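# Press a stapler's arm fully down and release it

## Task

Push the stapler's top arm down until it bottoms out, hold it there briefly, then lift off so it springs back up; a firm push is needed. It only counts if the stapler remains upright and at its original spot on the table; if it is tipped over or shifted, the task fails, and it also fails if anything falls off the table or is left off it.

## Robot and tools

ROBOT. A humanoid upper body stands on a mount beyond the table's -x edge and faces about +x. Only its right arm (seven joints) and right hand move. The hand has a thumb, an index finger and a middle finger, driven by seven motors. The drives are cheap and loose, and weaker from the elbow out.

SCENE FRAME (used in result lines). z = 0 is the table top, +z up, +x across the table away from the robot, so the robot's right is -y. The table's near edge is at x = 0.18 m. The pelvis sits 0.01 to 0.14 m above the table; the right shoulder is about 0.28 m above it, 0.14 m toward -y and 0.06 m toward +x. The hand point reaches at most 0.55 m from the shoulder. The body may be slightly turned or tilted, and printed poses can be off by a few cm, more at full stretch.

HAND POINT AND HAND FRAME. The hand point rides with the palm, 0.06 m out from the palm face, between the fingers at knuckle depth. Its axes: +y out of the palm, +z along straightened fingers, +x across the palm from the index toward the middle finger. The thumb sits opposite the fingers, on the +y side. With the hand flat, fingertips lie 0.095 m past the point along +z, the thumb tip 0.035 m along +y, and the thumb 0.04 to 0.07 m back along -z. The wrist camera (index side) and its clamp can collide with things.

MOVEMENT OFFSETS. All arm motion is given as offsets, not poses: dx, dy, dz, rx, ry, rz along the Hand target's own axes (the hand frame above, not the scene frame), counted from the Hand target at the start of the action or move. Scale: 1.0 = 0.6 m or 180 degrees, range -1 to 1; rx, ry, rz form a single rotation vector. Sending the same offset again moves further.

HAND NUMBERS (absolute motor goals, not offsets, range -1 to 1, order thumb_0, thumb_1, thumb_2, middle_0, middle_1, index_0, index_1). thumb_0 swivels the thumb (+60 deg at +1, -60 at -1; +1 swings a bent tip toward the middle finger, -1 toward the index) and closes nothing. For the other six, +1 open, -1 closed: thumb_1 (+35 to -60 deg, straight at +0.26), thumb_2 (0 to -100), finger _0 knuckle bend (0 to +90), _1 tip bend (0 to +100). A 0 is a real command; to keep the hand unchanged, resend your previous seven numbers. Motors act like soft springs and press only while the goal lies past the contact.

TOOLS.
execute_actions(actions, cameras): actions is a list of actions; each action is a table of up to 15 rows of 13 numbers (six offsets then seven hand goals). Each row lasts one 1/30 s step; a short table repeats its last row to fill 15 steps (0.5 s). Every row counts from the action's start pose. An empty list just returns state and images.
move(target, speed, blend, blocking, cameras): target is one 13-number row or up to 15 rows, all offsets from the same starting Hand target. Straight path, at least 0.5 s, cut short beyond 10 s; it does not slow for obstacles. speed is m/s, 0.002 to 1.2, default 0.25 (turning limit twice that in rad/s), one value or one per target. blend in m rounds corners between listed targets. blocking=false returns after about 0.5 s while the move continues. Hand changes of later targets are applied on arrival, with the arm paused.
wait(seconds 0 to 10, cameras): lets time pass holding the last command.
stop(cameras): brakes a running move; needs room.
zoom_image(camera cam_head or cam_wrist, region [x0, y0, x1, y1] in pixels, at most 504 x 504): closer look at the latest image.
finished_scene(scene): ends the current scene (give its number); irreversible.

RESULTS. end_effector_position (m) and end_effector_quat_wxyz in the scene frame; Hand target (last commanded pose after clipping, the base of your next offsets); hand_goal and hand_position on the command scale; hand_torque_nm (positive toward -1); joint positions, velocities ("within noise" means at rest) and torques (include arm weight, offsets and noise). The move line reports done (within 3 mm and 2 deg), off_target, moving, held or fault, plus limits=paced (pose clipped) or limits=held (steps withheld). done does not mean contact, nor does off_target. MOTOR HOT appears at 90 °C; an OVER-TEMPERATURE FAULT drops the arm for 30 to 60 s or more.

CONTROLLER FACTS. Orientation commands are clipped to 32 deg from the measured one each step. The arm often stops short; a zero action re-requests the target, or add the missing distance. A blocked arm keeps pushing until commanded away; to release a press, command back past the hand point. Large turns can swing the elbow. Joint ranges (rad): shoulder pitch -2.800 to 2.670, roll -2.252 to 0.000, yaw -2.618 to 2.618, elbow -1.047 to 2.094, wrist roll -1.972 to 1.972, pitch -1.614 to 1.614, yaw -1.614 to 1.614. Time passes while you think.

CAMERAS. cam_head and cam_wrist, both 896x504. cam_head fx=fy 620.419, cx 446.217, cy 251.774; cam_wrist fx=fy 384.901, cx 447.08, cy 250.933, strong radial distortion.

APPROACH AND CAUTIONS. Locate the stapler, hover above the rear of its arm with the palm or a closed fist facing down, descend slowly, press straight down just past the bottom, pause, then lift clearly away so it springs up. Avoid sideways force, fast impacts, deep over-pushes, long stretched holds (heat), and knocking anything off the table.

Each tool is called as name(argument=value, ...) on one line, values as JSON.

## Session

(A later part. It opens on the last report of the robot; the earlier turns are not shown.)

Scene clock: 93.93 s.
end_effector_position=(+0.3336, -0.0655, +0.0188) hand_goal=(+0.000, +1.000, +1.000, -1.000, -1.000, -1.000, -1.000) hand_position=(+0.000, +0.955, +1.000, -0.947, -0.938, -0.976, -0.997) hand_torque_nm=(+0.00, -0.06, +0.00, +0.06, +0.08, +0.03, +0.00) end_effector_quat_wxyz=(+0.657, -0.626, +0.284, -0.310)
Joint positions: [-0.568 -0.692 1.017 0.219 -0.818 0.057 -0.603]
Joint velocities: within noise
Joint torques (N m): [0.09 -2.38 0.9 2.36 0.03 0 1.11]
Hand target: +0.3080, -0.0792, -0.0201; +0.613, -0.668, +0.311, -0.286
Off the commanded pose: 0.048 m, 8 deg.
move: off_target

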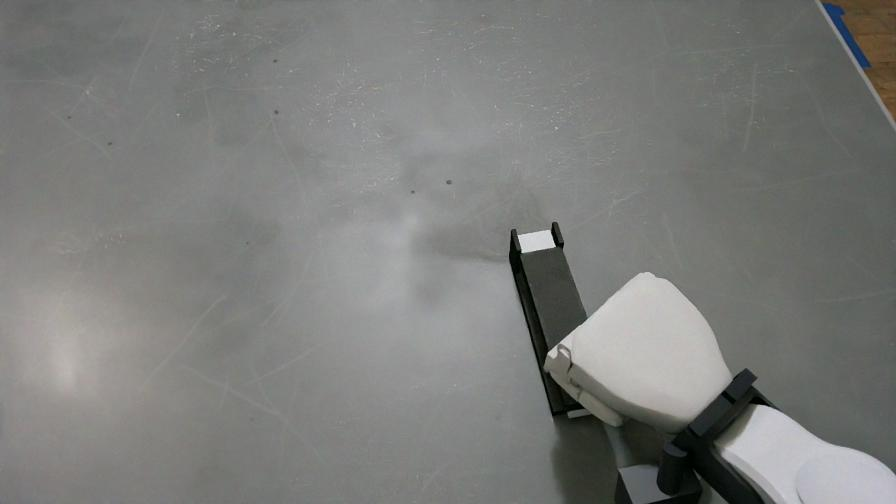

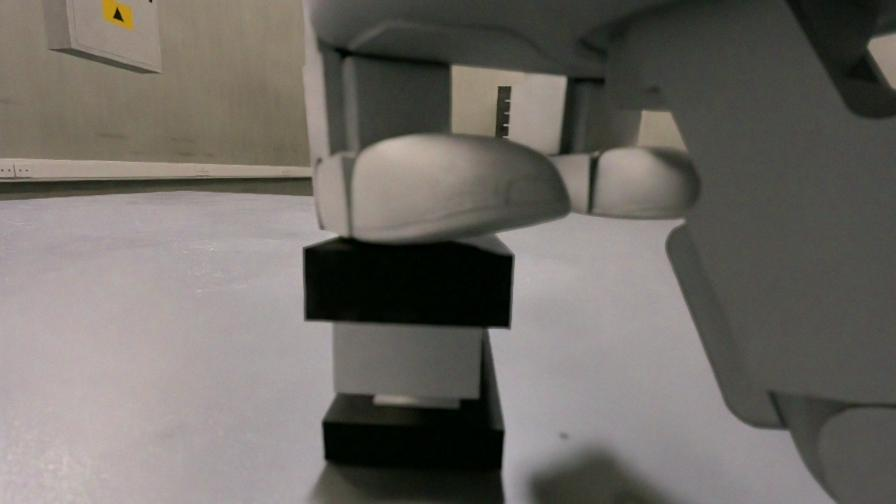

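move(target=[-0.003, 0.0515, -0.015, 0, 0, 0, 0, 1, 1, -1, -1, -1, -1], speed=0.08)

zoom_image(camera="cam_wrist", region=[250, 180, 570, 504])

Scene clock: 96.77 s.
end_effector_position=(+0.3344, -0.0638, +0.0189) hand_goal=(+0.000, +1.000, +1.000, -1.000, -1.000, -1.000, -1.000) hand_position=(+0.017, +1.007, +1.002, -0.947, -0.938, -0.982, -0.997) hand_torque_nm=(+0.03, +0.01, +0.00, +0.06, +0.08, +0.02, +0.00) end_effector_quat_wxyz=(+0.679, -0.608, +0.272, -0.308)
Joint positions: [-0.575 -0.68 1.028 0.283 -0.818 0.005 -0.701]
Joint velocities: within noise
Joint torques (N m): [2.85 -0.4 2.55 9.6 -0.67 0.89 -0.11]
Hand target: +0.2979, -0.0853, -0.0501; +0.613, -0.668, +0.311, -0.286
Off the commanded pose: 0.081 m, 11 deg.
move: off_target

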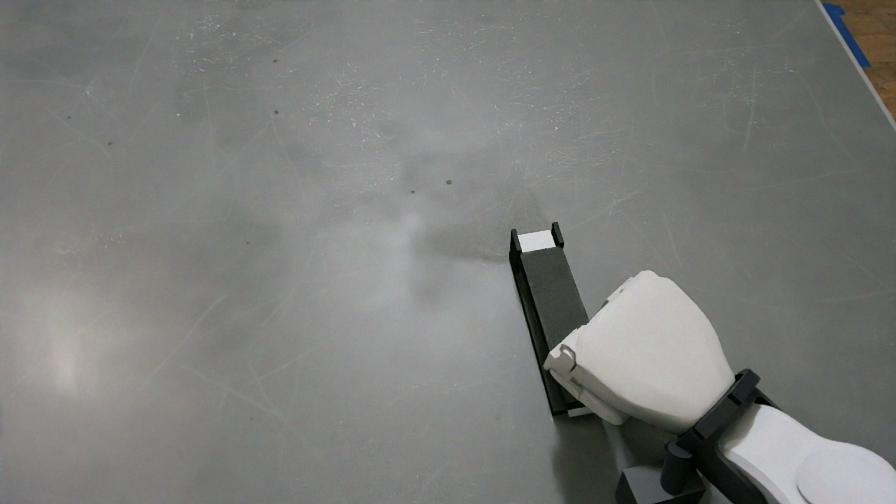

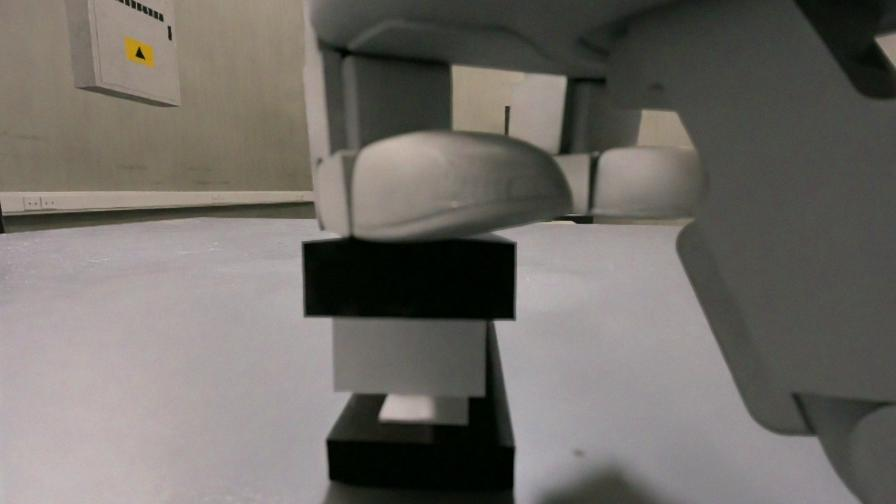

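Scaled by 1.556 from the camera's 896x504 image, which has a finer 1280x720 frame.

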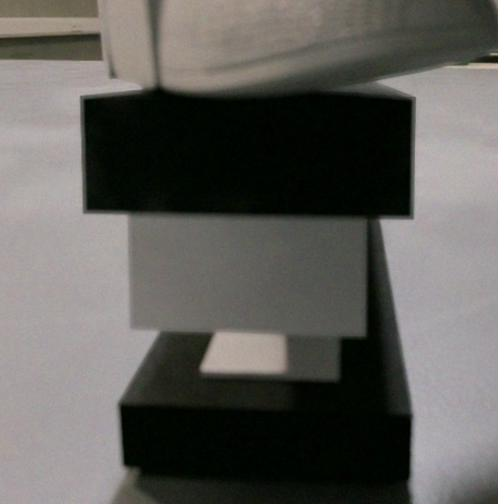

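move(target=[[0.014, -0.222, 0.048, 0,0,0, 0, 1, 1, -1, -1, -1, -1],[0.0145, -0.219, 0.015, -0.083, 0, 0, 0, 1, -1, -1, -1, -1, -1]], speed=0.15)

zoom_image(camera="cam_head", region=[450, 200, 750, 500])

Scene clock: 103.57 s.
end_effector_position=(+0.3146, -0.0793, +0.0734) hand_goal=(+0.000, +1.000, -1.000, -1.000, -1.000, -1.000, -1.000) hand_position=(+0.019, +1.004, -0.937, -0.947, -0.938, -0.944, -0.997) hand_torque_nm=(+0.03, +0.00, +0.08, +0.06, +0.08, +0.07, +0.00) end_effector_quat_wxyz=(-0.516, +0.745, -0.351, +0.237)
Joint positions: [-0.655 -0.888 0.892 -0.309 -0.666 0.25 0.211]
Joint velocities: within noise
Joint torques (N m): [-4.73 -2.91 -2.72 -3.36 0.03 -0.05 -0.58]
Hand target: +0.3190, -0.0789, +0.0801; -0.521, +0.742, -0.346, +0.243
Off the commanded pose: 0.008 m, 1 deg.
move: off_target; target 2's new numbers were sent with the hand 0.008 m and 1 deg from that target

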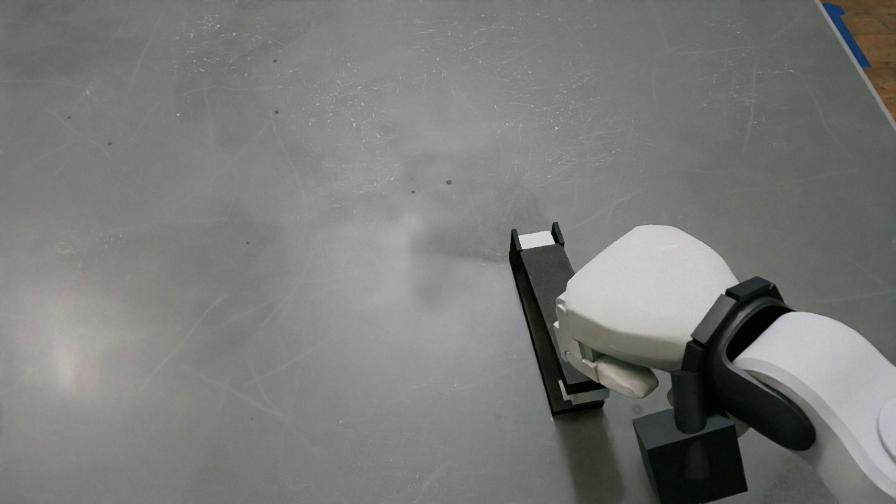

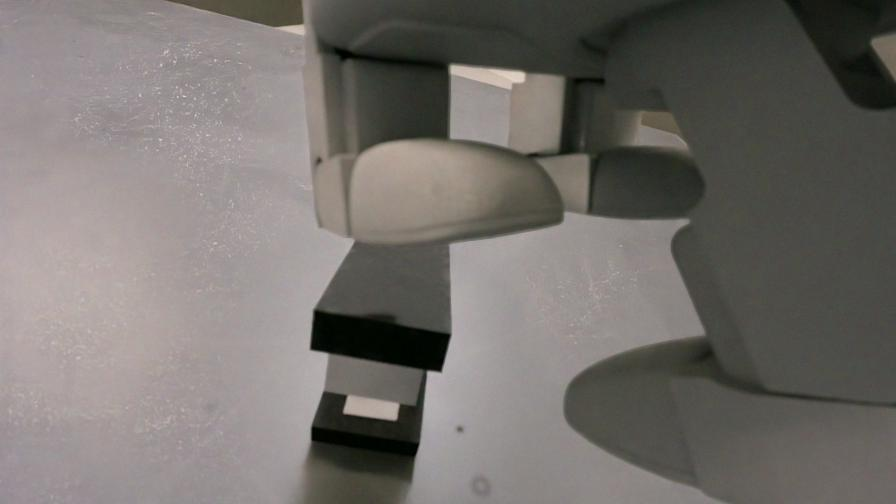

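Scaled by 1.680 from the camera's 896x504 image, which has a finer 1280x720 frame.

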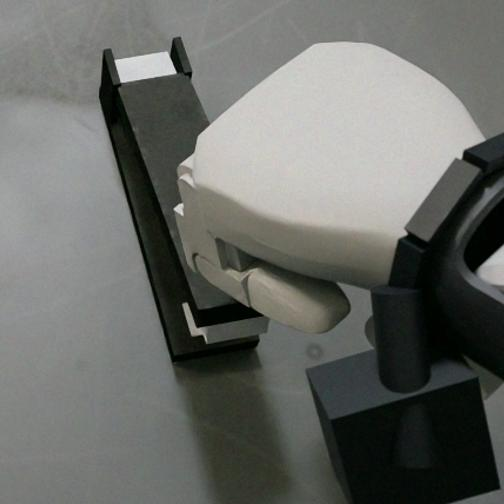

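move(target=[[0.0153, 0.0513, 0.005, 0,0,0, 0, 1, -1, -1, -1, -1, -1],[0.0075, 0.208, 0.013, 0, 0, 0, 0, 1, -1, -1, -1, -1, -1]], speed=0.08)

zoom_image(camera="cam_wrist", region=[250, 180, 570, 504])

Scene clock: 107.80 s.
end_effector_position=(+0.3289, -0.0867, +0.0090) hand_goal=(+0.000, +1.000, -1.000, -1.000, -1.000, -1.000, -1.000) hand_position=(+0.019, +1.004, -0.938, -0.947, -0.938, -0.997, -0.997) hand_torque_nm=(+0.03, +0.00, +0.08, +0.06, +0.08, +0.00, +0.00) end_effector_quat_wxyz=(-0.585, +0.695, -0.313, +0.276)
Joint positions: [-0.635 -0.778 1.063 0.163 -0.726 0.059 -0.372]
Joint velocities: within noise
Joint torques (N m): [0.71 -1.75 1.62 4.1 -0.19 0.42 1.94]
Hand target: +0.2951, -0.1049, -0.0400; -0.521, +0.742, -0.346, +0.243
Off the commanded pose: 0.062 m, 11 deg.
move: off_target

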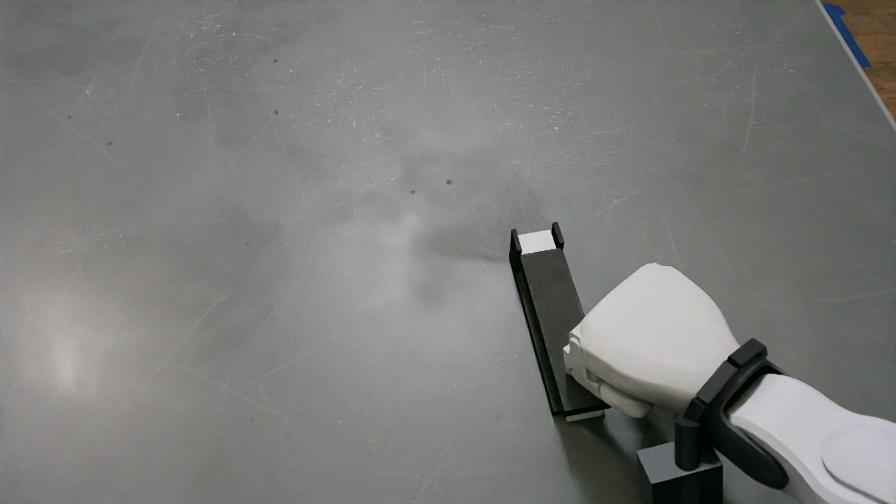

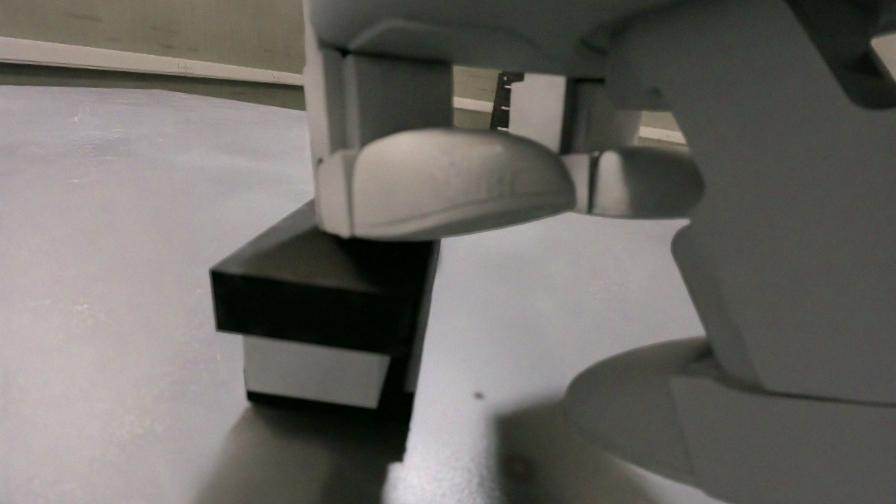

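Scaled by 1.556 from the camera's 896x504 image, which has a finer 1280x720 frame.

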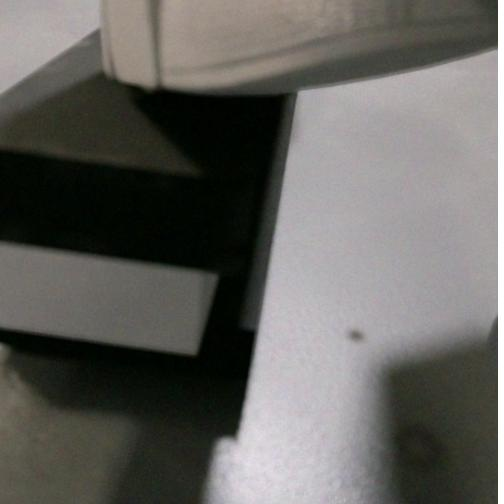

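move(target=[-0.001, 0.045, -0.0015, 0, 0, 0, 0, 1, -1, -1, -1, -1, -1], speed=0.08)

zoom_image(camera="cam_head", region=[500, 220, 700, 450])

Scene clock: 110.23 s.
end_effector_position=(+0.3318, -0.0847, +0.0061) hand_goal=(+0.000, +1.000, -1.000, -1.000, -1.000, -1.000, -1.000) hand_position=(+0.019, +1.004, -0.938, -0.947, -0.938, -0.997, -0.997) hand_torque_nm=(+0.03, +0.00, +0.08, +0.06, +0.08, +0.00, +0.00) end_effector_quat_wxyz=(-0.613, +0.671, -0.304, +0.286)
Joint positions: [-0.633 -0.756 1.085 0.24 -0.726 0.028 -0.509]
Joint velocities: within noise
Joint torques (N m): [2.17 -1.71 3.09 6.77 -0.4 0.65 3.4]
Hand target: +0.2870, -0.1109, -0.0650; -0.521, +0.742, -0.346, +0.243
Off the commanded pose: 0.088 m, 15 deg.
move: off_target

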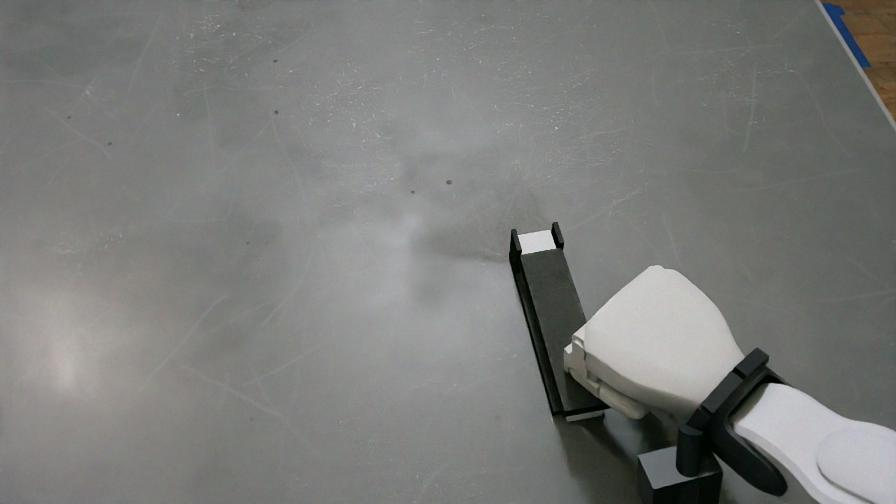

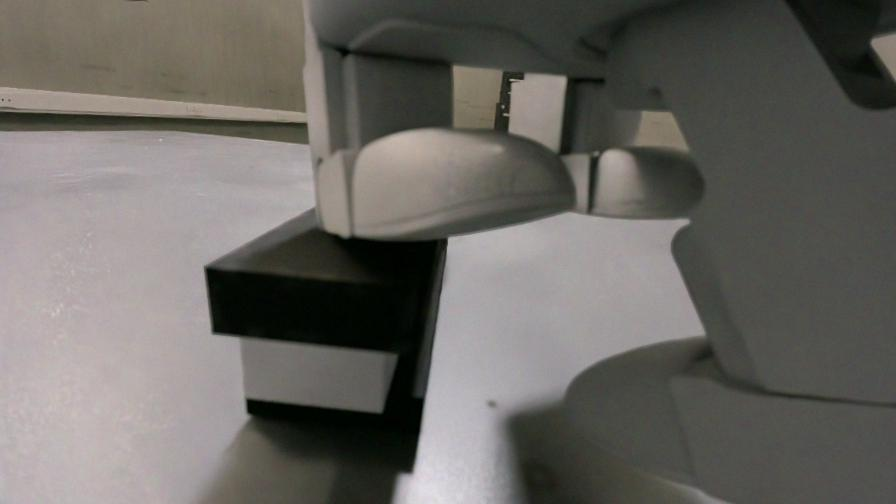

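Scaled by 2.191 from the camera's 896x504 image, which has a finer 1280x720 frame.

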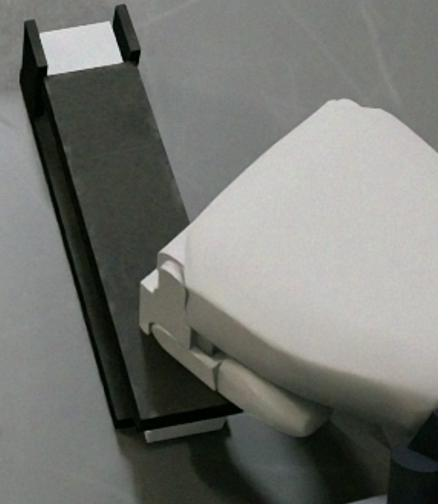

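move(target=[0.001, -0.282, -0.029, 0, 0, 0, 0, 1, -1, -1, -1, -1, -1], speed=0.15)

Scene clock: 113.10 s.
end_effector_position=(+0.3173, -0.0836, +0.0966) hand_goal=(+0.000, +1.000, -1.000, -1.000, -1.000, -1.000, -1.000) hand_position=(+0.019, +1.004, -0.938, -0.947, -0.938, -0.922, -0.997) hand_torque_nm=(+0.03, +0.00, +0.08, +0.06, +0.08, +0.10, +0.00) end_effector_quat_wxyz=(-0.520, +0.743, -0.346, +0.240)
Joint positions: [-0.735 -0.992 0.928 -0.402 -0.564 0.302 0.208]
Joint velocities: within noise
Joint torques (N m): [-4.2 -3.37 -2.75 -2.84 0.09 0.03 -0.59]
Hand target: +0.3189, -0.0849, +0.1000; -0.521, +0.742, -0.346, +0.243
Off the commanded pose: 0.004 m, 0 deg.
move: off_target

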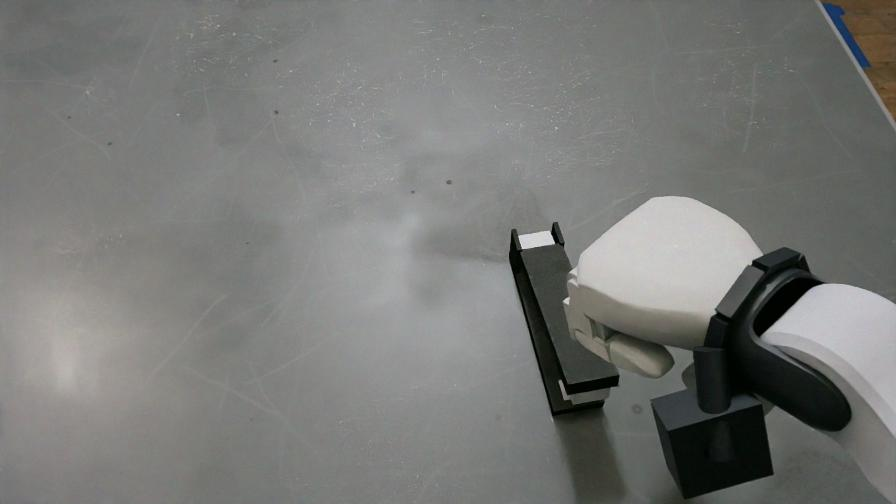

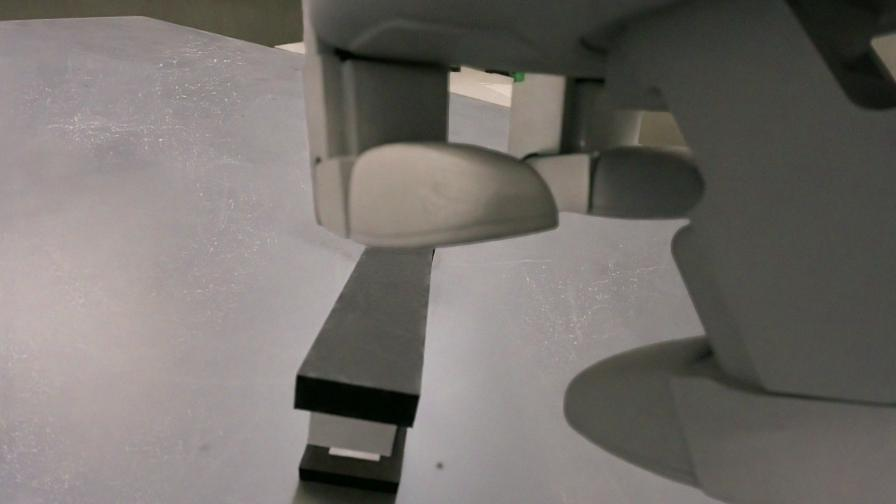

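finished_scene(scene=1)

The scene is finished: the task was done.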